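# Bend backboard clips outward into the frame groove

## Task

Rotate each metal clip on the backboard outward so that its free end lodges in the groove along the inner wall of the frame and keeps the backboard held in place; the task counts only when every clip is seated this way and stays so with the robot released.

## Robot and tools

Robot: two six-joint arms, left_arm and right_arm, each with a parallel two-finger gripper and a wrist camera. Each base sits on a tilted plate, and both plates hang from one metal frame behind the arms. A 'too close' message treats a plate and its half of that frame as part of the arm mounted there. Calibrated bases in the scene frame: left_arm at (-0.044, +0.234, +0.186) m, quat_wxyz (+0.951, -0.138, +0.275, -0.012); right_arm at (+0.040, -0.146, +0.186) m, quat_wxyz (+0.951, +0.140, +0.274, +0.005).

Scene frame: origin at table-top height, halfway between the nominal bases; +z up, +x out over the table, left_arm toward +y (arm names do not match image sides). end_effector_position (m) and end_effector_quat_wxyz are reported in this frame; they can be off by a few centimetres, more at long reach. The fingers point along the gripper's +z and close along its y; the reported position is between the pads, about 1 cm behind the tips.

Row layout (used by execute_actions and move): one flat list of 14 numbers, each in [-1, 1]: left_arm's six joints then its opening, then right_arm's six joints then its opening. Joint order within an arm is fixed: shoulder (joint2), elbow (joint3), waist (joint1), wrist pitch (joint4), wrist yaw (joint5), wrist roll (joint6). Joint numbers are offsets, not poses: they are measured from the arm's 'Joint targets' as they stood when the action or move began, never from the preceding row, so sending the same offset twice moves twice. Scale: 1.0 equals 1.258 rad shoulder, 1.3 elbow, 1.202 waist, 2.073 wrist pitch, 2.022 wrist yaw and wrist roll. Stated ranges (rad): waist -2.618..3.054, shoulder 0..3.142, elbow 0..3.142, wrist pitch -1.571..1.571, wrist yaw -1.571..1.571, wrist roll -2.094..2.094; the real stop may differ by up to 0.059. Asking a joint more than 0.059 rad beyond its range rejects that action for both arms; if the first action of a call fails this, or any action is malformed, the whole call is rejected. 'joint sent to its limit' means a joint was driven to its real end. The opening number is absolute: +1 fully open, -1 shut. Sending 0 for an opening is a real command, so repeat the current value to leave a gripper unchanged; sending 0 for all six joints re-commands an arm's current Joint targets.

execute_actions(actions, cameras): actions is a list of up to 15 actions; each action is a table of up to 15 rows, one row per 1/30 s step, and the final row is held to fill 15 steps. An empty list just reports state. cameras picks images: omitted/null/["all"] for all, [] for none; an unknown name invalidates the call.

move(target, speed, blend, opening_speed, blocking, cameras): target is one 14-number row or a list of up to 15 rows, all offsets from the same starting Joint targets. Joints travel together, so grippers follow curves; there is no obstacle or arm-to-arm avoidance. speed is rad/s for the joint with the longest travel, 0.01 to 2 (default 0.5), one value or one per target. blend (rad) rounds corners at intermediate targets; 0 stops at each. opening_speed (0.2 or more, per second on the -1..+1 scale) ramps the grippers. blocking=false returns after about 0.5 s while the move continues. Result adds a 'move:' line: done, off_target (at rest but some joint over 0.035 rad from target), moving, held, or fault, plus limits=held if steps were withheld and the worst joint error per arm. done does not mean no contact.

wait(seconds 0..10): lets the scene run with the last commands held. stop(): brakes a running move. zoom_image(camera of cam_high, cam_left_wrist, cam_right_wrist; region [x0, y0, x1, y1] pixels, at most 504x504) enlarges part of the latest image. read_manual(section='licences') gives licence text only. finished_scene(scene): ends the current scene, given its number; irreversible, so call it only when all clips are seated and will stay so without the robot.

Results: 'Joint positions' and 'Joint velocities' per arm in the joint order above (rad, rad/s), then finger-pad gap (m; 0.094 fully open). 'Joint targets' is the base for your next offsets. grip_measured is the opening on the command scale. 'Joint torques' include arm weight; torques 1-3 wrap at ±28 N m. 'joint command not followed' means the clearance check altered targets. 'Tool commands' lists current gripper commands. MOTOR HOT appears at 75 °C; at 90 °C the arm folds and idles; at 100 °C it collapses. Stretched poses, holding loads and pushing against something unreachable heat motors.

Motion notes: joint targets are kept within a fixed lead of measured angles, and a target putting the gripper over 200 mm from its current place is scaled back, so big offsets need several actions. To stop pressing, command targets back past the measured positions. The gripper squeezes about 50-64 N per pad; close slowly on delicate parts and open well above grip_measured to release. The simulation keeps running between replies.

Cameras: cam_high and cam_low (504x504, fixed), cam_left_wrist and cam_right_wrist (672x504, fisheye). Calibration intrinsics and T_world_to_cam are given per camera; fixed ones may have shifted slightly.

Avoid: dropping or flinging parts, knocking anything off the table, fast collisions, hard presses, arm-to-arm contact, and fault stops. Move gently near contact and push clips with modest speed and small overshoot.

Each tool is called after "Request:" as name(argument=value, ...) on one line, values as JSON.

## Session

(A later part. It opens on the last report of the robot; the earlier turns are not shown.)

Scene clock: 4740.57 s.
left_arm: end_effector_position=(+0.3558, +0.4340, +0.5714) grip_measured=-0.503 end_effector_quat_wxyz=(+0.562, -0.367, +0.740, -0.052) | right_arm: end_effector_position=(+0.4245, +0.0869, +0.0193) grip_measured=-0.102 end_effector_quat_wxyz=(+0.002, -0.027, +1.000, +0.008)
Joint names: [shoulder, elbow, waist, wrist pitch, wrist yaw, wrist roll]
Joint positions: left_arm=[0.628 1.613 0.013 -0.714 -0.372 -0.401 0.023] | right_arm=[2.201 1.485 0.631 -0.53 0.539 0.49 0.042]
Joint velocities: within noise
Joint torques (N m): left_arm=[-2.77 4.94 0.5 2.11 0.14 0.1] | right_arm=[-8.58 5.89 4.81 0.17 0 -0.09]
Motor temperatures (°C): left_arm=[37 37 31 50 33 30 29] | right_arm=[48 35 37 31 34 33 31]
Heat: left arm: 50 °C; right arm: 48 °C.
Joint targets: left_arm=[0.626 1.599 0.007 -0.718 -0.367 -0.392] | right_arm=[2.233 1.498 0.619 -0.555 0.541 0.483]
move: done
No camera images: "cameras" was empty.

Request:
move(target=[0,0,0,0,0,0,-0.5,0,0,0,0,0,0,-0.5], opening_speed=0.4, cameras=[])

Request:
move(target=[0,0,0,0,0,0,-0.5,0,0,0,0,0,0,-0.74], opening_speed=0.2, cameras=[])

Request:
move(target=[0,0,0,0,0,0,-0.5,0,0,0,0,0,0,-0.2], opening_speed=0.5, cameras=["cam_right_wrist"])

Request:
zoom_image(camera="cam_right_wrist", region=[290, 290, 470, 425])

Scene clock: 4751.77 s.
left_arm: end_effector_position=(+0.3558, +0.4340, +0.5714) grip_measured=-0.503 end_effector_quat_wxyz=(+0.562, -0.367, +0.740, -0.052) | right_arm: end_effector_position=(+0.4228, +0.0842, +0.0191) grip_measured=-0.498 end_effector_quat_wxyz=(-0.002, -0.030, +1.000, +0.003)
Joint names: [shoulder, elbow, waist, wrist pitch, wrist yaw, wrist roll]
Joint positions: left_arm=[0.628 1.613 0.013 -0.714 -0.372 -0.401 0.023] | right_arm=[2.201 1.485 0.63 -0.542 0.545 0.49 0.024]
Joint velocities: within noise
Joint torques (N m): left_arm=[-2.76 4.88 0.49 2.1 0.15 0.1] | right_arm=[-8.38 5.89 4.75 0.33 -0.01 -0.08]
Motor temperatures (°C): left_arm=[37 37 31 50 33 30 29] | right_arm=[48 35 37 31 34 33 31]
Heat: left arm: 50 °C; right arm: 48 °C.
Joint targets: left_arm=[0.626 1.599 0.007 -0.718 -0.367 -0.392] | right_arm=[2.233 1.498 0.619 -0.555 0.541 0.483]
move: done
No camera images: "cameras" was empty.

Scene clock: 4753.17 s.
left_arm: end_effector_position=(+0.3558, +0.4340, +0.5714) grip_measured=-0.503 end_effector_quat_wxyz=(+0.562, -0.367, +0.740, -0.052) | right_arm: end_effector_position=(+0.4221, +0.0845, +0.0190) grip_measured=-0.734 end_effector_quat_wxyz=(-0.004, -0.030, +1.000, +0.005)
Joint names: [shoulder, elbow, waist, wrist pitch, wrist yaw, wrist roll]
Joint positions: left_arm=[0.628 1.613 0.013 -0.714 -0.372 -0.401 0.023] | right_arm=[2.201 1.485 0.63 -0.544 0.54 0.49 0.013]
Joint velocities: within noise
Joint torques (N m): left_arm=[-2.78 4.86 0.49 2.11 0.14 0.09] | right_arm=[-8.46 5.94 4.96 0.32 -0.02 -0.09]
Motor temperatures (°C): left_arm=[37 37 31 50 33 30 29] | right_arm=[48 35 37 31 34 33 31]
Heat: left arm: 50 °C; right arm: 48 °C.
Joint targets: left_arm=[0.626 1.599 0.007 -0.718 -0.367 -0.392] | right_arm=[2.233 1.498 0.619 -0.555 0.541 0.483]
move: done
No camera images: "cameras" was empty.

Scene clock: 4754.47 s.
left_arm: end_effector_position=(+0.3558, +0.4340, +0.5714) grip_measured=-0.503 end_effector_quat_wxyz=(+0.562, -0.367, +0.740, -0.052) | right_arm: end_effector_position=(+0.4220, +0.0846, +0.0190) grip_measured=-0.202 end_effector_quat_wxyz=(-0.004, -0.030, +1.000, +0.005)
Joint names: [shoulder, elbow, waist, wrist pitch, wrist yaw, wrist roll]
Joint positions: left_arm=[0.628 1.613 0.013 -0.714 -0.372 -0.401 0.023] | right_arm=[2.201 1.485 0.63 -0.544 0.539 0.49 0.038]
Joint velocities: within noise
Joint torques (N m): left_arm=[-2.78 4.9 0.5 2.11 0.14 0.11] | right_arm=[-8.43 5.78 4.94 0.3 0.04 -0.07]
Motor temperatures (°C): left_arm=[37 37 31 50 33 30 29] | right_arm=[48 35 37 31 34 33 31]
Heat: left arm: 50 °C; right arm: 48 °C.
Joint targets: left_arm=[0.626 1.599 0.007 -0.718 -0.367 -0.392] | right_arm=[2.233 1.498 0.619 -0.555 0.541 0.483]
move: done
camera_calibration:
cam_right_wrist: T_world_to_cam=[[0.0028227, -0.995805, -0.0914592, 0.0936981], [-0.938414, -0.0342373, 0.343812, 0.428639], [-0.345501, 0.0848562, -0.934574, 0.260627], [0, 0, 0, 1]] pos_world=[0.492024, 0.0858647, 0.104773]
Images, in order (width x height): cam_right_wrist 672x504.

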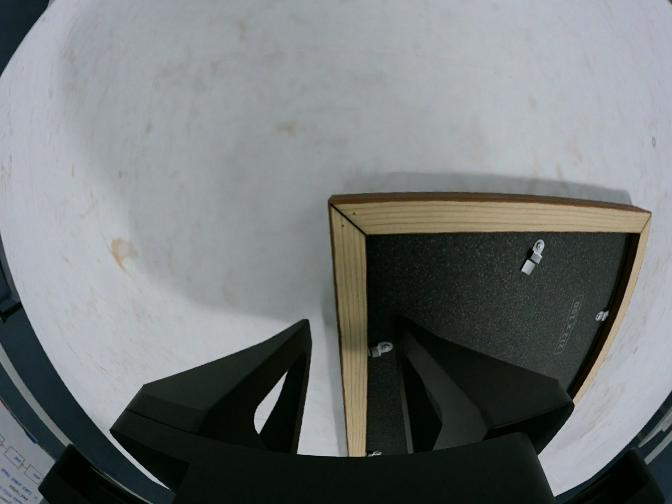

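Scaled by 2.800 from the camera's 672x504 image, which has a finer 960x720 frame.

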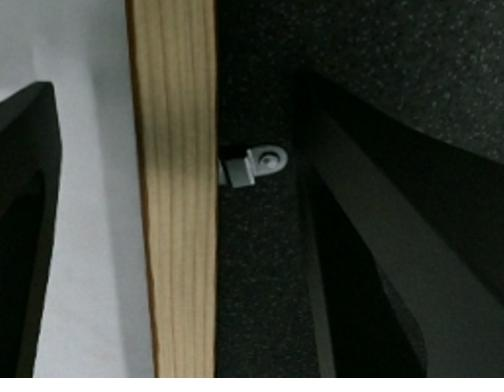

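Request:
zoom_image(camera="cam_right_wrist", region=[340, 325, 410, 375])

Scaled by 7.200 from the camera's 672x504 image, which has a finer 960x720 frame.

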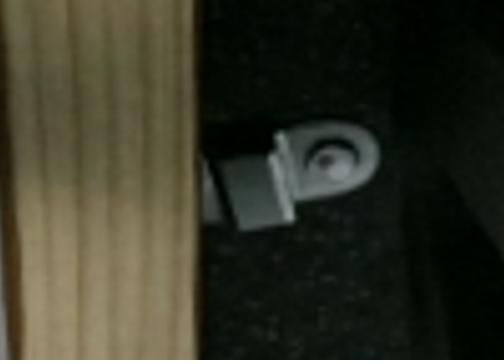

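Request:
move(target=[[0,0,0,0,0,0,-0.5,-0.066,0,0.0133,-0.0217,0,0.0059,-0.2],[0,0,0,0,0,0,-0.5,-0.1137,-0.0062,0.03,-0.041,0.0045,0.0183,-0.2]], speed=0.15, blend=0.02, cameras=["cam_right_wrist"])

Request:
zoom_image(camera="cam_right_wrist", region=[340, 260, 420, 320])

Scene clock: 4859.40 s.
left_arm: end_effector_position=(+0.3558, +0.4340, +0.5714) grip_measured=-0.503 end_effector_quat_wxyz=(+0.562, -0.367, +0.740, -0.052) | right_arm: end_effector_position=(+0.4348, +0.0707, +0.0488) grip_measured=-0.202 end_effector_quat_wxyz=(+0.001, -0.017, +1.000, +0.007)
Joint names: [shoulder, elbow, waist, wrist pitch, wrist yaw, wrist roll]
Joint positions: left_arm=[0.628 1.613 0.013 -0.714 -0.372 -0.401 0.023] | right_arm=[2.113 1.486 0.63 -0.622 0.541 0.512 0.038]
Joint velocities: within noise
Joint torques (N m): left_arm=[-2.78 4.89 0.49 2.1 0.13 0.11] | right_arm=[-13.48 5.18 7.28 0.32 0.07 0.1]
Motor temperatures (°C): left_arm=[37 37 31 50 33 30 29] | right_arm=[48 34 37 31 34 33 31]
Heat: left arm: 50 °C; right arm: 48 °C.
Joint targets: left_arm=[0.626 1.599 0.007 -0.718 -0.367 -0.392] | right_arm=[2.090 1.490 0.655 -0.641 0.550 0.520]
move: done
camera_calibration:
cam_right_wrist: T_world_to_cam=[[-0.0241252, -0.995079, -0.0961014, 0.0944286], [-0.942243, -0.00948909, 0.334794, 0.430274], [-0.334059, 0.0986279, -0.937378, 0.288263], [0, 0, 0, 1]] pos_world=[0.503997, 0.069616, 0.135233]
Images, in order (width x height): cam_right_wrist 672x504.

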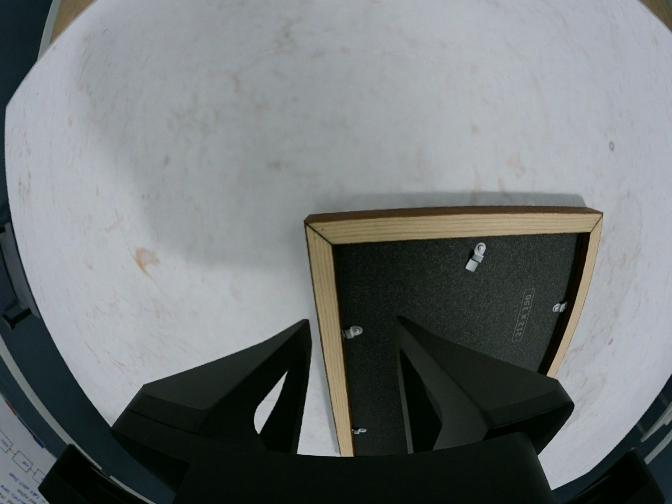

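Scaled by 6.300 from the camera's 672x504 image, which has a finer 960x720 frame.

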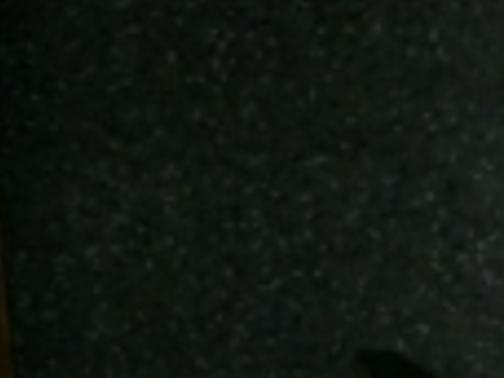

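Request:
zoom_image(camera="cam_right_wrist", region=[315, 300, 385, 350])

Request:
zoom_image(camera="cam_right_wrist", region=[440, 220, 510, 290])

Scaled by 7.200 from the camera's 672x504 image, which has a finer 960x720 frame.

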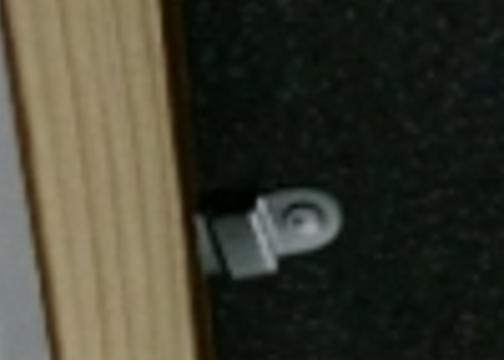

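Scaled by 7.200 from the camera's 672x504 image, which has a finer 960x720 frame.

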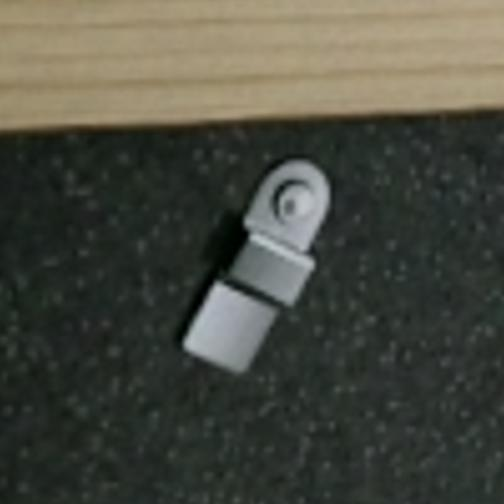

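Request:
move(target=[0,0,0,0,0,0,-0.5,-0.0175,0,-0.0707,0,-0.0138,-0.0514,1], speed=0.15, opening_speed=2, cameras=["cam_right_wrist"])

Scene clock: 4900.70 s.
left_arm: end_effector_position=(+0.3558, +0.4340, +0.5714) grip_measured=-0.503 end_effector_quat_wxyz=(+0.562, -0.367, +0.740, -0.052) | right_arm: end_effector_position=(+0.4452, +0.0505, +0.0435) grip_measured=+0.998 end_effector_quat_wxyz=(-0.003, -0.034, +0.999, +0.002)
Joint names: [shoulder, elbow, waist, wrist pitch, wrist yaw, wrist roll]
Joint positions: left_arm=[0.628 1.613 0.013 -0.714 -0.372 -0.401 0.023] | right_arm=[2.095 1.486 0.577 -0.623 0.528 0.425 0.094]
Joint velocities: within noise
Joint torques (N m): left_arm=[-2.78 4.9 0.51 2.1 0.13 0.11] | right_arm=[-14.19 5.26 4.71 0.25 -0.06 -0.07]
Motor temperatures (°C): left_arm=[37 37 31 50 33 30 29] | right_arm=[54 34 39 31 34 33 31]
Heat: left arm: 50 °C; right arm: 54 °C.
Joint targets: left_arm=[0.626 1.599 0.007 -0.718 -0.367 -0.392] | right_arm=[2.068 1.490 0.570 -0.640 0.522 0.416]
move: done
camera_calibration:
cam_right_wrist: T_world_to_cam=[[0.0106517, -0.996176, -0.0867162, 0.0582298], [-0.93887, -0.0398064, 0.341962, 0.441395], [-0.344106, 0.0777728, -0.935704, 0.294278], [0, 0, 0, 1]] pos_world=[0.515055, 0.0526907, 0.129466]
Images, in order (width x height): cam_right_wrist 672x504.

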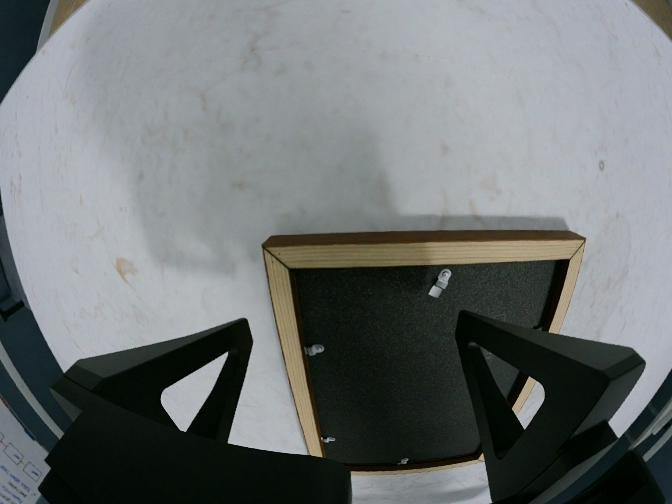

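Request:
move(target=[0,0,0,0,0,0,-0.5,0.0596,0,-0.015,0.0338,-0.004,-0.0096,1], speed=0.15, cameras=["cam_right_wrist"])

Request:
zoom_image(camera="cam_right_wrist", region=[220, 220, 500, 360])

Scene clock: 4925.03 s.
left_arm: end_effector_position=(+0.3558, +0.4340, +0.5714) grip_measured=-0.503 end_effector_quat_wxyz=(+0.562, -0.367, +0.740, -0.052) | right_arm: end_effector_position=(+0.4472, +0.0511, +0.0327) grip_measured=+0.998 end_effector_quat_wxyz=(-0.001, -0.034, +0.999, +0.005)
Joint names: [shoulder, elbow, waist, wrist pitch, wrist yaw, wrist roll]
Joint positions: left_arm=[0.628 1.613 0.013 -0.714 -0.372 -0.401 0.023] | right_arm=[2.118 1.486 0.562 -0.586 0.52 0.406 0.094]
Joint velocities: within noise
Joint torques (N m): left_arm=[-2.8 4.9 0.47 2.11 0.14 0.09] | right_arm=[-9.22 5.29 4.27 0.59 -0.05 -0.11]
Motor temperatures (°C): left_arm=[37 37 31 50 33 30 29] | right_arm=[57 34 38 31 34 33 31]
Heat: left arm: 50 °C; right arm: 57 °C.
Joint targets: left_arm=[0.626 1.599 0.007 -0.718 -0.367 -0.392] | right_arm=[2.142 1.490 0.552 -0.570 0.514 0.397]
move: done
camera_calibration:
cam_right_wrist: T_world_to_cam=[[0.0108861, -0.995685, -0.0921574, 0.0579622], [-0.940082, -0.0415996, 0.338402, 0.447758], [-0.340776, 0.0829516, -0.936478, 0.283079], [0, 0, 0, 1]] pos_world=[0.516764, 0.0528568, 0.118917]
Images, in order (width x height): cam_right_wrist 672x504.

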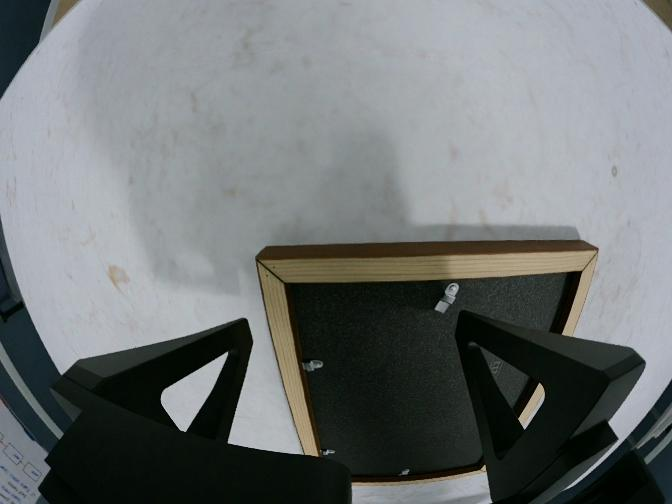

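Scaled by 1.800 from the camera's 672x504 image, which has a finer 960x720 frame.

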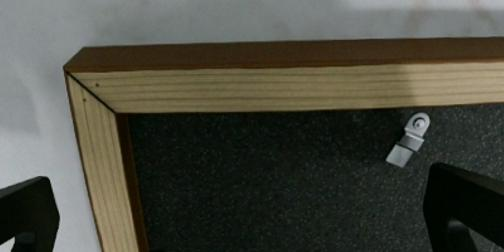

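Request:
move(target=[0,0,0,0,0,0,-0.5,0.0231,-0.0108,-0.0178,0.0215,-0.0035,-0.0116,1], speed=0.1, cameras=["cam_right_wrist"])

Request:
zoom_image(camera="cam_right_wrist", region=[220, 240, 500, 380])

Scene clock: 4965.53 s.
left_arm: end_effector_position=(+0.3558, +0.4340, +0.5714) grip_measured=-0.503 end_effector_quat_wxyz=(+0.562, -0.367, +0.740, -0.052) | right_arm: end_effector_position=(+0.4491, +0.0494, +0.0200) grip_measured=+0.998 end_effector_quat_wxyz=(+0.000, -0.034, +0.999, +0.005)
Joint names: [shoulder, elbow, waist, wrist pitch, wrist yaw, wrist roll]
Joint positions: left_arm=[0.628 1.613 0.013 -0.714 -0.372 -0.401 0.023] | right_arm=[2.143 1.486 0.542 -0.548 0.514 0.384 0.094]
Joint velocities: within noise
Joint torques (N m): left_arm=[-2.78 4.86 0.53 2.1 0.13 0.11] | right_arm=[-9.03 4.08 4.41 0.68 -0.1 -0.15]
Motor temperatures (°C): left_arm=[37 37 31 50 33 30 29] | right_arm=[51 34 37 31 34 33 31]
Heat: left arm: 50 °C; right arm: 51 °C.
Joint targets: left_arm=[0.626 1.599 0.007 -0.718 -0.367 -0.392] | right_arm=[2.172 1.476 0.531 -0.526 0.507 0.373]
move: done
camera_calibration:
cam_right_wrist: T_world_to_cam=[[0.010067, -0.995727, -0.0917984, 0.0553899], [-0.940845, -0.040526, 0.336404, 0.454079], [-0.338687, 0.0829815, -0.937233, 0.271052], [0, 0, 0, 1]] pos_world=[0.518462, 0.0510629, 0.10637]
Images, in order (width x height): cam_right_wrist 672x504.

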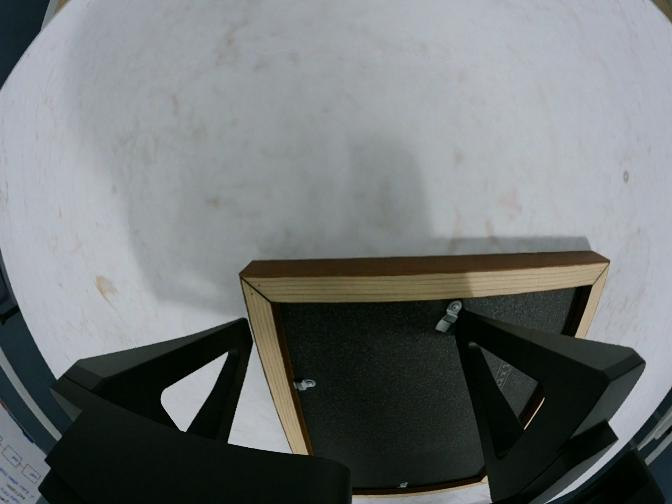

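Scaled by 1.800 from the camera's 672x504 image, which has a finer 960x720 frame.

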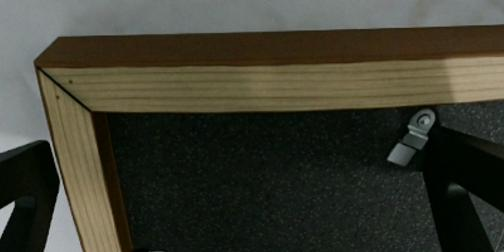

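Request:
zoom_image(camera="cam_right_wrist", region=[425, 290, 485, 340])

Request:
zoom_image(camera="cam_right_wrist", region=[225, 290, 285, 340])

Scaled by 8.400 from the camera's 672x504 image, which has a finer 960x720 frame.

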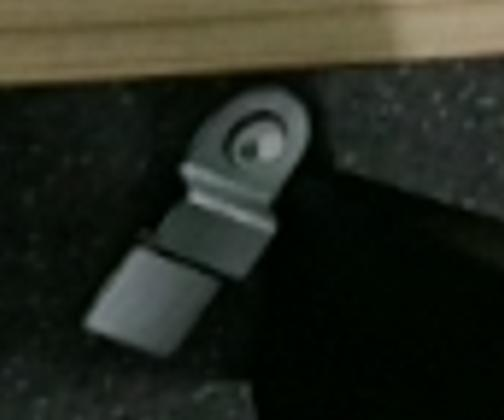

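Scaled by 8.400 from the camera's 672x504 image, which has a finer 960x720 frame.

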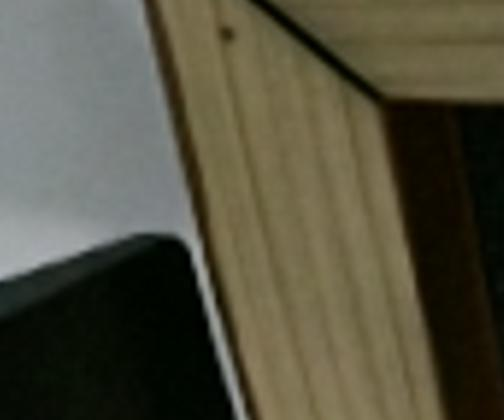

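Request:
move(target=[0,0,0,0,0,0,-0.5,0.003,0,0,0.002,0,0,0.85], opening_speed=0.3, cameras=["cam_right_wrist"])

Request:
zoom_image(camera="cam_right_wrist", region=[420, 280, 500, 350])

Scene clock: 4980.20 s.
left_arm: end_effector_position=(+0.3558, +0.4340, +0.5714) grip_measured=-0.503 end_effector_quat_wxyz=(+0.562, -0.367, +0.740, -0.052) | right_arm: end_effector_position=(+0.4496, +0.0491, +0.0198) grip_measured=+0.853 end_effector_quat_wxyz=(+0.001, -0.034, +0.999, +0.005)
Joint names: [shoulder, elbow, waist, wrist pitch, wrist yaw, wrist roll]
Joint positions: left_arm=[0.628 1.613 0.013 -0.714 -0.372 -0.401 0.023] | right_arm=[2.143 1.486 0.542 -0.547 0.515 0.383 0.087]
Joint velocities: within noise
Joint torques (N m): left_arm=[-2.8 4.88 0.49 2.11 0.13 0.1] | right_arm=[-8.58 3.95 4.41 0.65 -0.09 -0.15]
Motor temperatures (°C): left_arm=[37 37 31 50 33 30 29] | right_arm=[48 34 37 31 34 33 31]
Heat: left arm: 50 °C; right arm: 48 °C.
Joint targets: left_arm=[0.626 1.599 0.007 -0.718 -0.367 -0.392] | right_arm=[2.176 1.476 0.531 -0.521 0.507 0.373]
move: done
camera_calibration:
cam_right_wrist: T_world_to_cam=[[0.0103308, -0.995772, -0.0912806, 0.0549536], [-0.941288, -0.0404899, 0.335169, 0.454772], [-0.337448, 0.0824587, -0.937726, 0.270559], [0, 0, 0, 1]] pos_world=[0.518803, 0.0508249, 0.106301]
Images, in order (width x height): cam_right_wrist 672x504.

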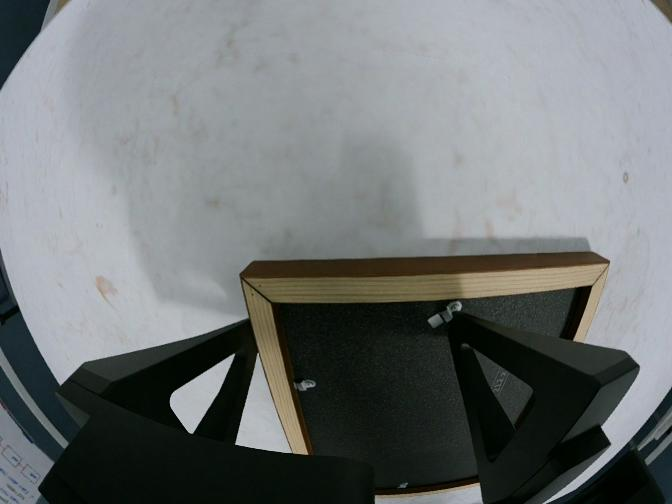

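Scaled by 6.300 from the camera's 672x504 image, which has a finer 960x720 frame.

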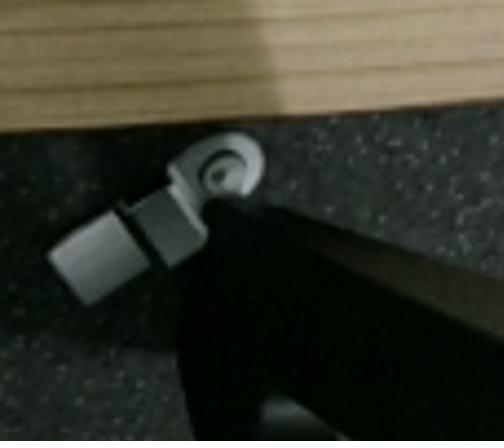

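Request:
move(target=[0,0,0,0,0,0,-0.5,0,0,0,-0.0260,0,0,0.85], speed=0.1, cameras=["cam_right_wrist"])

Request:
zoom_image(camera="cam_right_wrist", region=[420, 280, 500, 350])

Scene clock: 4991.57 s.
left_arm: end_effector_position=(+0.3558, +0.4340, +0.5714) grip_measured=-0.503 end_effector_quat_wxyz=(+0.562, -0.367, +0.740, -0.052) | right_arm: end_effector_position=(+0.4494, +0.0490, +0.0198) grip_measured=+0.853 end_effector_quat_wxyz=(+0.000, -0.034, +0.999, +0.004)
Joint names: [shoulder, elbow, waist, wrist pitch, wrist yaw, wrist roll]
Joint positions: left_arm=[0.628 1.613 0.013 -0.714 -0.372 -0.401 0.023] | right_arm=[2.143 1.486 0.542 -0.548 0.515 0.383 0.087]
Joint velocities: within noise
Joint torques (N m): left_arm=[-2.8 4.89 0.51 2.11 0.13 0.11] | right_arm=[-8.65 4.11 4.41 0.25 -0.09 -0.12]
Motor temperatures (°C): left_arm=[37 37 31 50 33 30 29] | right_arm=[47 34 37 31 34 33 31]
Heat: left arm: 50 °C; right arm: 47 °C.
Joint targets: left_arm=[0.626 1.599 0.007 -0.718 -0.367 -0.392] | right_arm=[2.176 1.476 0.531 -0.576 0.507 0.373]
move: done
camera_calibration:
cam_right_wrist: T_world_to_cam=[[0.0108183, -0.995805, -0.0908575, 0.054618], [-0.940965, -0.0408816, 0.336026, 0.454406], [-0.338331, 0.0818585, -0.93746, 0.27091], [0, 0, 0, 1]] pos_world=[0.518647, 0.0507895, 0.106237]
Images, in order (width x height): cam_right_wrist 672x504.

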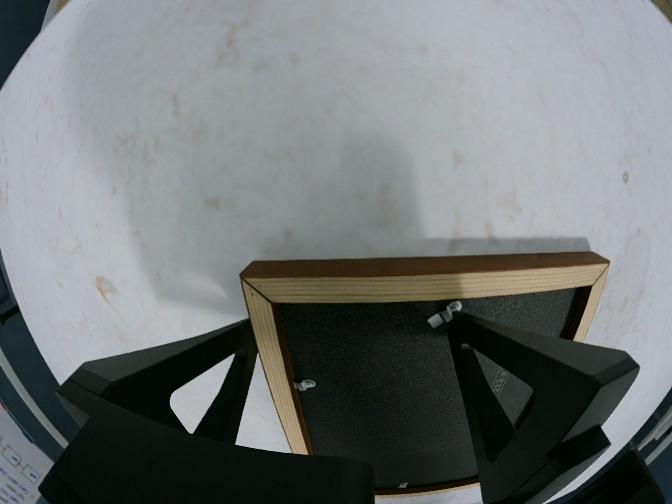

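Scaled by 6.300 from the camera's 672x504 image, which has a finer 960x720 frame.

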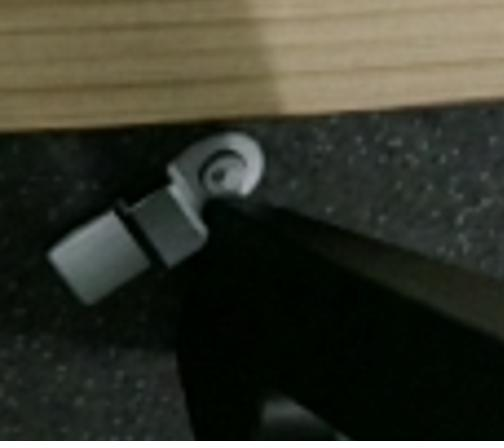

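Request:
move(target=[0,0,0,0,0,0,-0.5,0,0,0,0,0,0,0.75], opening_speed=0.3, cameras=["cam_right_wrist"])

Request:
zoom_image(camera="cam_right_wrist", region=[420, 280, 500, 350])

Scene clock: 4997.87 s.
left_arm: end_effector_position=(+0.3558, +0.4340, +0.5714) grip_measured=-0.503 end_effector_quat_wxyz=(+0.562, -0.367, +0.740, -0.052) | right_arm: end_effector_position=(+0.4494, +0.0489, +0.0198) grip_measured=+0.759 end_effector_quat_wxyz=(+0.000, -0.036, +0.999, +0.004)
Joint names: [shoulder, elbow, waist, wrist pitch, wrist yaw, wrist roll]
Joint positions: left_arm=[0.628 1.613 0.013 -0.714 -0.372 -0.401 0.023] | right_arm=[2.143 1.486 0.542 -0.548 0.515 0.379 0.083]
Joint velocities: within noise
Joint torques (N m): left_arm=[-2.78 4.93 0.46 2.1 0.13 0.1] | right_arm=[-8.47 3.97 4.36 0.19 -0.06 -0.05]
Motor temperatures (°C): left_arm=[37 37 31 50 33 30 29] | right_arm=[46 34 37 31 34 33 31]
Heat: left arm: 50 °C; right arm: 46 °C.
Joint targets: left_arm=[0.626 1.599 0.007 -0.718 -0.367 -0.392] | right_arm=[2.176 1.476 0.531 -0.576 0.507 0.374]
move: done
camera_calibration:
cam_right_wrist: T_world_to_cam=[[0.0146334, -0.995788, -0.0905119, 0.0528345], [-0.94087, -0.0443537, 0.335853, 0.454562], [-0.338453, 0.0802452, -0.937556, 0.27106], [0, 0, 0, 1]] pos_world=[0.518652, 0.0510222, 0.10625]
Images, in order (width x height): cam_right_wrist 672x504.

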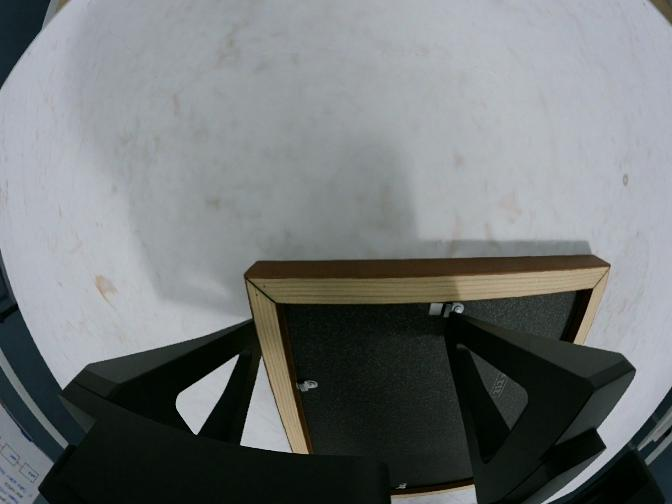

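Scaled by 6.300 from the camera's 672x504 image, which has a finer 960x720 frame.

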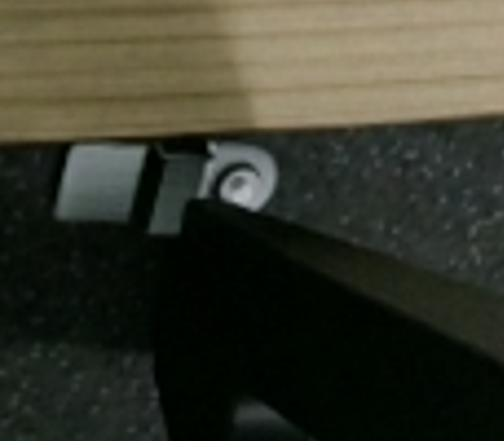

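Request:
move(target=[0,0,0,0,0,0,-0.5,0,0,0,0,0,0,0.92], opening_speed=0.5, cameras=[])

Request:
move(target=[[0,0,0,0,0,0,-0.5,-0.0604,0,0.0341,-0.0077,0.0104,0.0134,0.92],[0,0,0,0,0,0,-0.5,-0.0859,0,0.0491,-0.0333,0.0134,0.0232,0.92]], speed=0.15, blend=0.01, cameras=["cam_right_wrist"])

Scene clock: 5011.30 s.
left_arm: end_effector_position=(+0.3558, +0.4340, +0.5714) grip_measured=-0.503 end_effector_quat_wxyz=(+0.562, -0.367, +0.740, -0.052) | right_arm: end_effector_position=(+0.4478, +0.0487, +0.0198) grip_measured=+0.918 end_effector_quat_wxyz=(-0.003, -0.038, +0.999, +0.004)
Joint names: [shoulder, elbow, waist, wrist pitch, wrist yaw, wrist roll]
Joint positions: left_arm=[0.628 1.613 0.013 -0.714 -0.372 -0.401 0.023] | right_arm=[2.143 1.486 0.542 -0.555 0.512 0.379 0.09]
Joint velocities: within noise
Joint torques (N m): left_arm=[-2.77 4.88 0.49 2.11 0.13 0.1] | right_arm=[-8.5 3.93 4.6 0.25 -0.05 -0.08]
Motor temperatures (°C): left_arm=[37 37 31 50 33 30 29] | right_arm=[46 34 37 31 34 33 32]
Heat: left arm: 50 °C; right arm: 46 °C.
Joint targets: left_arm=[0.626 1.599 0.007 -0.718 -0.367 -0.392] | right_arm=[2.176 1.476 0.531 -0.576 0.507 0.374]
move: done
No camera images: "cameras" was empty.

Scene clock: 5012.73 s.
left_arm: end_effector_position=(+0.3558, +0.4340, +0.5714) grip_measured=-0.503 end_effector_quat_wxyz=(+0.562, -0.367, +0.740, -0.052) | right_arm: end_effector_position=(+0.4463, +0.0460, +0.0419) grip_measured=+0.918 end_effector_quat_wxyz=(-0.006, -0.037, +0.999, +0.001)
Joint names: [shoulder, elbow, waist, wrist pitch, wrist yaw, wrist roll]
Joint positions: left_arm=[0.628 1.613 0.013 -0.714 -0.372 -0.401 0.023] | right_arm=[2.093 1.486 0.566 -0.626 0.524 0.412 0.09]
Joint velocities: within noise
Joint torques (N m): left_arm=[-2.78 4.89 0.47 2.11 0.13 0.1] | right_arm=[-14.02 4.05 7.01 0.27 0.1 0.01]
Motor temperatures (°C): left_arm=[37 37 31 50 33 30 29] | right_arm=[46 34 37 31 34 33 31]
Heat: left arm: 50 °C; right arm: 46 °C.
Joint targets: left_arm=[0.626 1.599 0.007 -0.718 -0.367 -0.392] | right_arm=[2.068 1.476 0.590 -0.645 0.534 0.421]
move: done
camera_calibration:
cam_right_wrist: T_world_to_cam=[[0.0146176, -0.99636, -0.0839883, 0.0517076], [-0.93684, -0.0430036, 0.347105, 0.441819], [-0.349453, 0.0736098, -0.934058, 0.296009], [0, 0, 0, 1]] pos_world=[0.516599, 0.04873, 0.127474]
Images, in order (width x height): cam_right_wrist 672x504.

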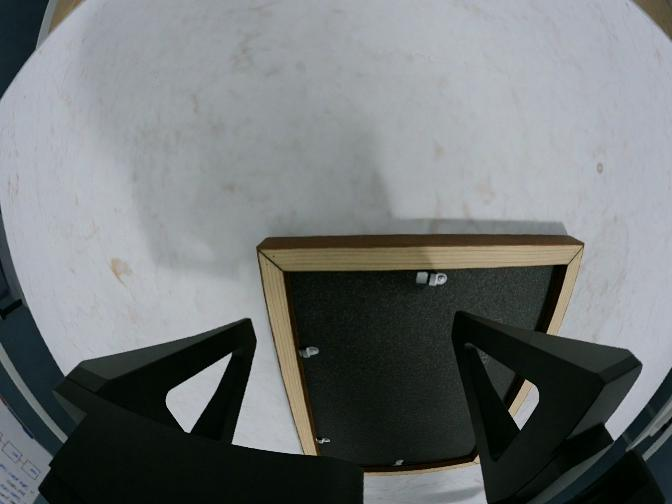

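Request:
zoom_image(camera="cam_right_wrist", region=[400, 255, 470, 305])

Scaled by 7.200 from the camera's 672x504 image, which has a finer 960x720 frame.

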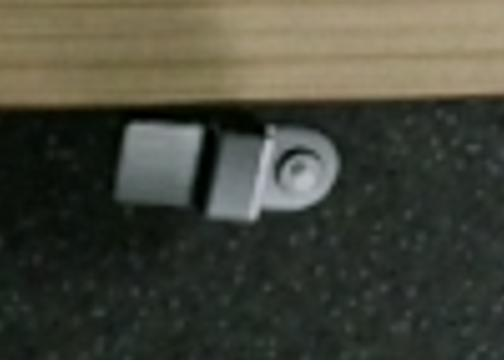

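Request:
move(target=[0,0,0,0,0,0,-0.5,-0.0334,0.0473,-0.0994,-0.0096,-0.0247,-0.8314,-0.15], speed=0.8, opening_speed=1, cameras=["cam_right_wrist"])

Scene clock: 5084.87 s.
left_arm: end_effector_position=(+0.3558, +0.4340, +0.5714) grip_measured=-0.503 end_effector_quat_wxyz=(+0.562, -0.367, +0.740, -0.052) | right_arm: end_effector_position=(+0.4736, +0.0119, +0.0434) grip_measured=-0.148 end_effector_quat_wxyz=(+0.000, +0.731, -0.682, -0.001)
Joint names: [shoulder, elbow, waist, wrist pitch, wrist yaw, wrist roll]
Joint positions: left_arm=[0.628 1.613 0.013 -0.714 -0.372 -0.401 0.023] | right_arm=[2.053 1.519 0.48 -0.644 0.498 -1.252 0.04]
Joint velocities: within noise
Joint torques (N m): left_arm=[-2.77 4.89 0.49 2.1 0.14 0.11] | right_arm=[-14.57 6.76 4.14 0.28 -0.12 -0.09]
Motor temperatures (°C): left_arm=[37 37 31 50 33 30 29] | right_arm=[51 34 39 31 34 33 31]
Heat: left arm: 50 °C; right arm: 51 °C.
Joint targets: left_arm=[0.626 1.599 0.007 -0.718 -0.367 -0.392] | right_arm=[2.025 1.537 0.470 -0.664 0.484 -1.261]
move: done
camera_calibration:
cam_right_wrist: T_world_to_cam=[[0.996408, 0.0119233, -0.0838379, -0.459468], [0.0395079, -0.94114, 0.335701, 0.0141136], [-0.0749006, -0.337807, -0.93823, 0.184523], [0, 0, 0, 1]] pos_world=[0.471081, 0.0810943, 0.129866]
Images, in order (width x height): cam_right_wrist 672x504.

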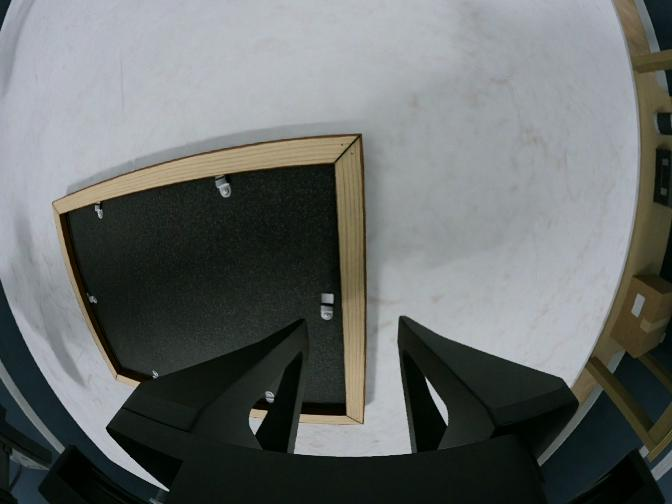

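Request:
zoom_image(camera="cam_right_wrist", region=[300, 270, 380, 330])

Request:
zoom_image(camera="cam_right_wrist", region=[190, 160, 250, 205])

Scaled by 6.300 from the camera's 672x504 image, which has a finer 960x720 frame.

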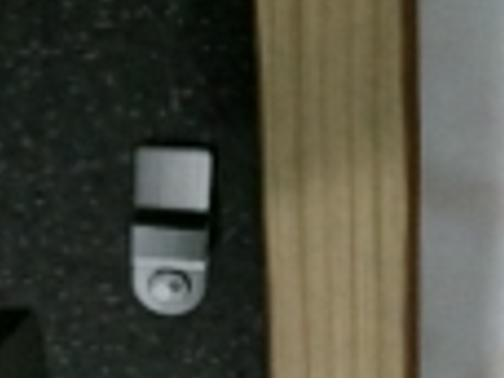

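Scaled by 8.400 from the camera's 672x504 image, which has a finer 960x720 frame.

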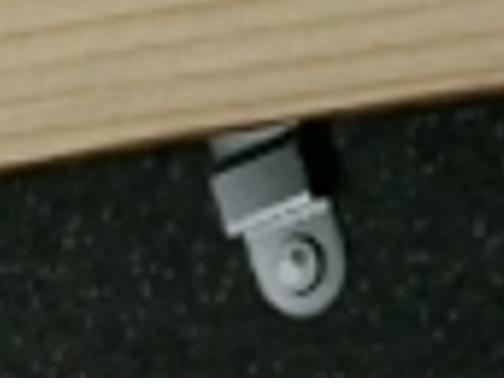

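Request:
move(target=[[0,0,0,0,0,0,-0.5,0.0676,0,-0.01,0.0362,0,-0.0089,-0.15],[0,0,0,0,0,0,-0.5,0.093,0,-0.0225,0.0545,-0.001,-0.0138,-0.15]], speed=0.12, blend=0.01, cameras=["cam_right_wrist"])

Request:
zoom_image(camera="cam_right_wrist", region=[280, 280, 420, 385])

Scene clock: 5124.57 s.
left_arm: end_effector_position=(+0.3558, +0.4340, +0.5714) grip_measured=-0.503 end_effector_quat_wxyz=(+0.562, -0.367, +0.740, -0.052) | right_arm: end_effector_position=(+0.4760, +0.0132, +0.0192) grip_measured=-0.149 end_effector_quat_wxyz=(-0.001, +0.731, -0.683, +0.003)
Joint names: [shoulder, elbow, waist, wrist pitch, wrist yaw, wrist roll]
Joint positions: left_arm=[0.628 1.613 0.013 -0.714 -0.372 -0.401 0.023] | right_arm=[2.11 1.521 0.455 -0.57 0.495 -1.28 0.04]
Joint velocities: within noise
Joint torques (N m): left_arm=[-2.74 4.86 0.5 2.11 0.14 0.09] | right_arm=[-8.79 6.45 4.07 0.64 -0.11 -0.09]
Motor temperatures (°C): left_arm=[37 37 31 50 33 30 29] | right_arm=[51 35 37 30 34 33 31]
Heat: left arm: 50 °C; right arm: 51 °C.
Joint targets: left_arm=[0.626 1.599 0.007 -0.718 -0.367 -0.392] | right_arm=[2.142 1.537 0.443 -0.551 0.482 -1.289]
move: done
camera_calibration:
cam_right_wrist: T_world_to_cam=[[0.997107, 0.0106656, -0.0752607, -0.464388], [0.0356726, -0.939962, 0.33941, 0.0251568], [-0.0671222, -0.341112, -0.937623, 0.158774], [0, 0, 0, 1]] pos_world=[0.472804, 0.0827592, 0.105382]
Images, in order (width x height): cam_right_wrist 672x504.

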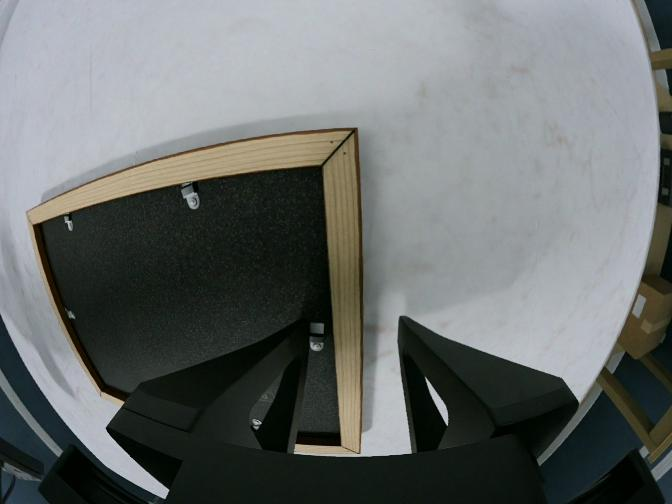

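Scaled by 3.600 from the camera's 672x504 image, which has a finer 960x720 frame.

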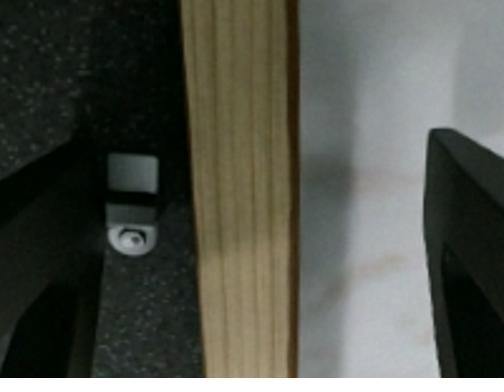

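Request:
move(target=[0,0,0,0,0,0,-0.5,0,0,0,0,0,0,-0.5], opening_speed=0.4, cameras=["cam_right_wrist"])

Scene clock: 5134.77 s.
left_arm: end_effector_position=(+0.3558, +0.4340, +0.5714) grip_measured=-0.503 end_effector_quat_wxyz=(+0.562, -0.367, +0.740, -0.052) | right_arm: end_effector_position=(+0.4750, +0.0140, +0.0192) grip_measured=-0.498 end_effector_quat_wxyz=(-0.002, +0.732, -0.682, +0.000)
Joint names: [shoulder, elbow, waist, wrist pitch, wrist yaw, wrist roll]
Joint positions: left_arm=[0.628 1.613 0.013 -0.714 -0.372 -0.401 0.023] | right_arm=[2.11 1.521 0.455 -0.572 0.489 -1.281 0.024]
Joint velocities: within noise
Joint torques (N m): left_arm=[-2.78 4.89 0.49 2.1 0.13 0.1] | right_arm=[-8.95 6.43 4 0.62 -0.03 -0.11]
Motor temperatures (°C): left_arm=[37 37 31 50 33 30 29] | right_arm=[50 35 37 31 34 33 31]
Heat: left arm: 50 °C; right arm: 50 °C.
Joint targets: left_arm=[0.626 1.599 0.007 -0.718 -0.367 -0.392] | right_arm=[2.142 1.537 0.443 -0.552 0.482 -1.289]
move: done
camera_calibration:
cam_right_wrist: T_world_to_cam=[[0.996746, 0.0130824, -0.0795413, -0.463228], [0.039064, -0.941529, 0.334661, 0.0244504], [-0.0705122, -0.336679, -0.938976, 0.160555], [0, 0, 0, 1]] pos_world=[0.472086, 0.0831364, 0.105729]
Images, in order (width x height): cam_right_wrist 672x504.

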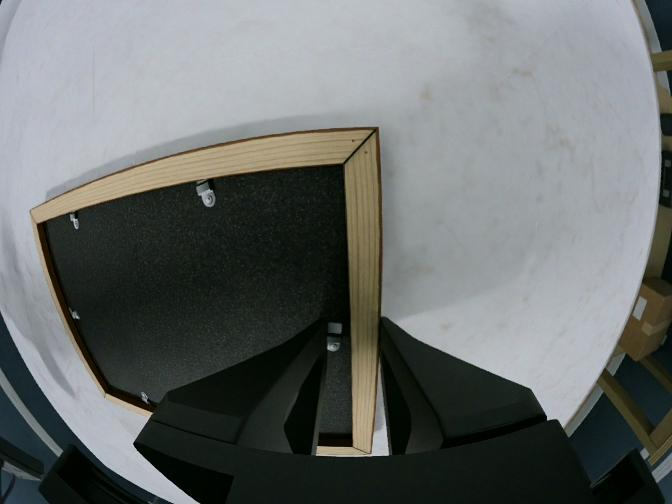

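Request:
move(target=[0,0,0,0,0,0,-0.5,0,0,0,0,0,0,-0.74], opening_speed=0.2, cameras=["cam_right_wrist"])

Request:
move(target=[0,0,0,0,0,0,-0.5,0,0,0,0,0,0,-0.2], opening_speed=0.5, cameras=["cam_right_wrist"])

Request:
zoom_image(camera="cam_right_wrist", region=[280, 300, 400, 390])

Scene clock: 5145.50 s.
left_arm: end_effector_position=(+0.3558, +0.4340, +0.5714) grip_measured=-0.503 end_effector_quat_wxyz=(+0.562, -0.367, +0.740, -0.052) | right_arm: end_effector_position=(+0.4796, +0.0149, +0.0193) grip_measured=-0.734 end_effector_quat_wxyz=(-0.009, +0.728, -0.685, +0.005)
Joint names: [shoulder, elbow, waist, wrist pitch, wrist yaw, wrist roll]
Joint positions: left_arm=[0.628 1.613 0.013 -0.714 -0.372 -0.401 0.023] | right_arm=[2.11 1.522 0.455 -0.554 0.491 -1.281 0.013]
Joint velocities: within noise
Joint torques (N m): left_arm=[-2.77 4.92 0.53 2.1 0.13 0.1] | right_arm=[-9.03 6.32 4.18 0.48 -0.07 -0.11]
Motor temperatures (°C): left_arm=[37 37 31 50 33 30 29] | right_arm=[49 35 37 31 34 33 31]
Heat: left arm: 50 °C; right arm: 49 °C.
Joint targets: left_arm=[0.626 1.599 0.007 -0.718 -0.367 -0.392] | right_arm=[2.142 1.537 0.443 -0.551 0.482 -1.289]
move: done
camera_calibration:
cam_right_wrist: T_world_to_cam=[[0.998005, 0.00358817, -0.0630338, -0.468554], [0.0243298, -0.943133, 0.331523, 0.0322099], [-0.0582597, -0.332395, -0.941339, 0.155349], [0, 0, 0, 1]] pos_world=[0.475886, 0.0836968, 0.106023]
Images, in order (width x height): cam_right_wrist 672x504.

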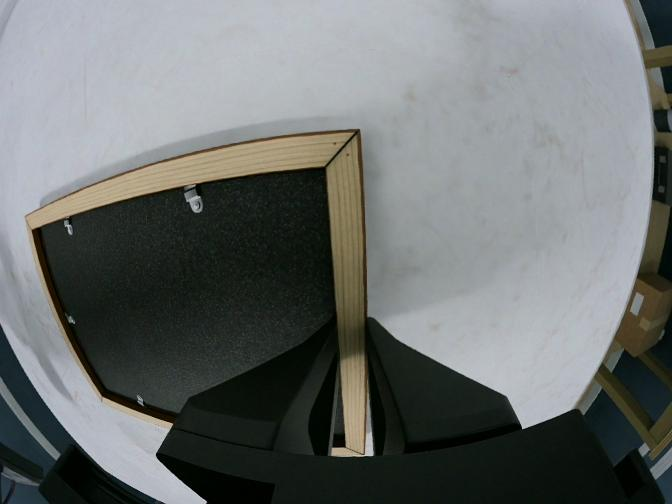

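Scene clock: 5146.80 s.
left_arm: end_effector_position=(+0.3558, +0.4340, +0.5714) grip_measured=-0.503 end_effector_quat_wxyz=(+0.562, -0.367, +0.740, -0.052) | right_arm: end_effector_position=(+0.4796, +0.0149, +0.0193) grip_measured=-0.202 end_effector_quat_wxyz=(-0.009, +0.728, -0.685, +0.005)
Joint names: [shoulder, elbow, waist, wrist pitch, wrist yaw, wrist roll]
Joint positions: left_arm=[0.628 1.613 0.013 -0.714 -0.372 -0.401 0.023] | right_arm=[2.11 1.522 0.455 -0.554 0.491 -1.281 0.038]
Joint velocities: within noise
Joint torques (N m): left_arm=[-2.77 4.86 0.47 2.11 0.14 0.1] | right_arm=[-9.1 6.3 4.18 0.53 -0.08 -0.1]
Motor temperatures (°C): left_arm=[37 37 31 50 33 30 29] | right_arm=[49 35 37 31 34 33 31]
Heat: left arm: 50 °C; right arm: 49 °C.
Joint targets: left_arm=[0.626 1.599 0.007 -0.718 -0.367 -0.392] | right_arm=[2.142 1.537 0.443 -0.551 0.482 -1.289]
move: done
camera_calibration:
cam_right_wrist: T_world_to_cam=[[0.998005, 0.00358817, -0.0630338, -0.468554], [0.0243298, -0.943133, 0.331523, 0.0322099], [-0.0582597, -0.332395, -0.941339, 0.155349], [0, 0, 0, 1]] pos_world=[0.475886, 0.0836968, 0.106023]
Images, in order (width x height): cam_right_wrist 672x504.

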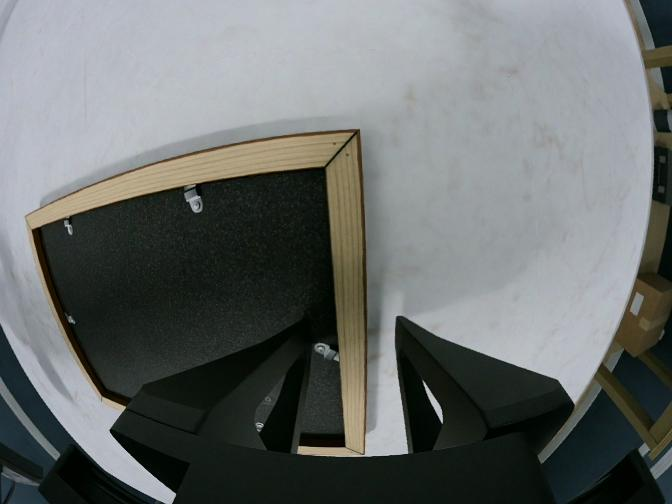

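Scaled by 4.200 from the camera's 672x504 image, which has a finer 960x720 frame.

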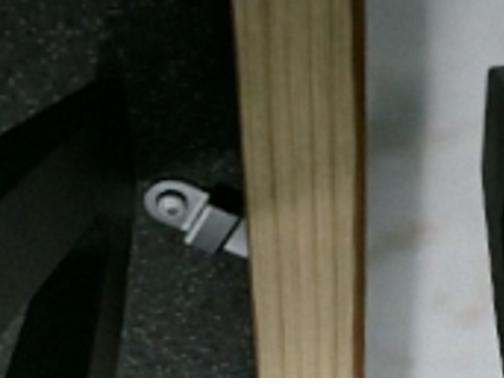

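Request:
move(target=[[0,0,0,0,0,0,-0.5,-0.068,0,0.0383,-0.0299,0.0099,0.0183,-0.2],[0,0,0,0,0,0,-0.5,-0.0863,-0.0269,-0.0079,-0.0391,-0.004,-0.004,-0.2]], speed=0.15, cameras=["cam_right_wrist"])

Request:
zoom_image(camera="cam_right_wrist", region=[280, 270, 400, 360])

Scene clock: 5198.10 s.
left_arm: end_effector_position=(+0.3558, +0.4340, +0.5714) grip_measured=-0.503 end_effector_quat_wxyz=(+0.562, -0.367, +0.740, -0.052) | right_arm: end_effector_position=(+0.4822, +0.0003, +0.0335) grip_measured=-0.202 end_effector_quat_wxyz=(-0.002, +0.728, -0.685, +0.003)
Joint names: [shoulder, elbow, waist, wrist pitch, wrist yaw, wrist roll]
Joint positions: left_arm=[0.628 1.613 0.013 -0.714 -0.372 -0.401 0.023] | right_arm=[2.062 1.522 0.441 -0.611 0.489 -1.288 0.038]
Joint velocities: within noise
Joint torques (N m): left_arm=[-2.78 4.88 0.47 2.1 0.14 0.1] | right_arm=[-14.79 3.58 4.08 0.32 -0.11 -0.03]
Motor temperatures (°C): left_arm=[37 37 31 50 33 30 29] | right_arm=[49 36 37 31 34 33 31]
Heat: left arm: 50 °C; right arm: 49 °C.
Joint targets: left_arm=[0.626 1.599 0.007 -0.718 -0.367 -0.392] | right_arm=[2.034 1.502 0.434 -0.632 0.474 -1.297]
move: done
camera_calibration:
cam_right_wrist: T_world_to_cam=[[0.997202, 0.00292349, -0.0747024, -0.469484], [0.0281199, -0.940523, 0.338565, 0.0116181], [-0.0692695, -0.339719, -0.937973, 0.169205], [0, 0, 0, 1]] pos_world=[0.479564, 0.0697817, 0.119705]
Images, in order (width x height): cam_right_wrist 672x504.

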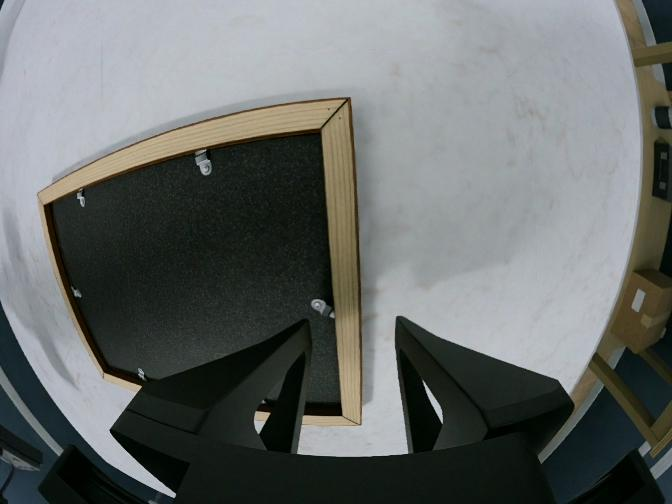

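Scaled by 4.200 from the camera's 672x504 image, which has a finer 960x720 frame.

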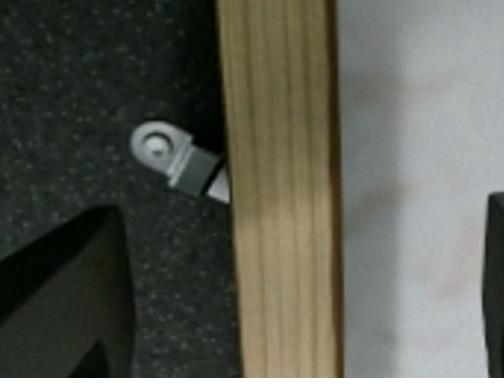

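Request:
move(target=[[0,0,0,0,0,0,-0.5,0.0485,-0.0154,-0.0116,0.0203,0,-0.0064,-0.2],[0,0,0,0,0,0,-0.5,0.0652,0.0185,-0.0162,0.0405,-0.001,-0.0094,-0.2]], speed=0.12, cameras=[])

Request:
zoom_image(camera="cam_right_wrist", region=[280, 290, 400, 380])

Scene clock: 5234.37 s.
left_arm: end_effector_position=(+0.3558, +0.4340, +0.5714) grip_measured=-0.503 end_effector_quat_wxyz=(+0.562, -0.367, +0.740, -0.052) | right_arm: end_effector_position=(+0.4818, -0.0005, +0.0199) grip_measured=-0.202 end_effector_quat_wxyz=(-0.003, +0.729, -0.685, +0.006)
Joint names: [shoulder, elbow, waist, wrist pitch, wrist yaw, wrist roll]
Joint positions: left_arm=[0.628 1.613 0.013 -0.714 -0.372 -0.401 0.023] | right_arm=[2.086 1.509 0.426 -0.561 0.486 -1.308 0.038]
Joint velocities: within noise
Joint torques (N m): left_arm=[-2.81 4.89 0.5 2.11 0.14 0.1] | right_arm=[-9.17 6.53 3.84 0.61 -0.13 -0.09]
Motor temperatures (°C): left_arm=[37 37 31 50 33 30 29] | right_arm=[60 35 37 31 34 33 31]
Heat: left arm: 50 °C; right arm: 60 °C.
Joint targets: left_arm=[0.626 1.599 0.007 -0.718 -0.367 -0.392] | right_arm=[2.116 1.526 0.414 -0.549 0.472 -1.316]
move: done
No camera images: "cameras" was empty.

Scaled by 4.200 from the camera's 672x504 image, which has a finer 960x720 frame.

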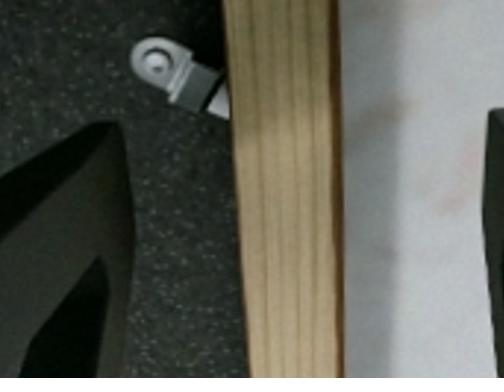

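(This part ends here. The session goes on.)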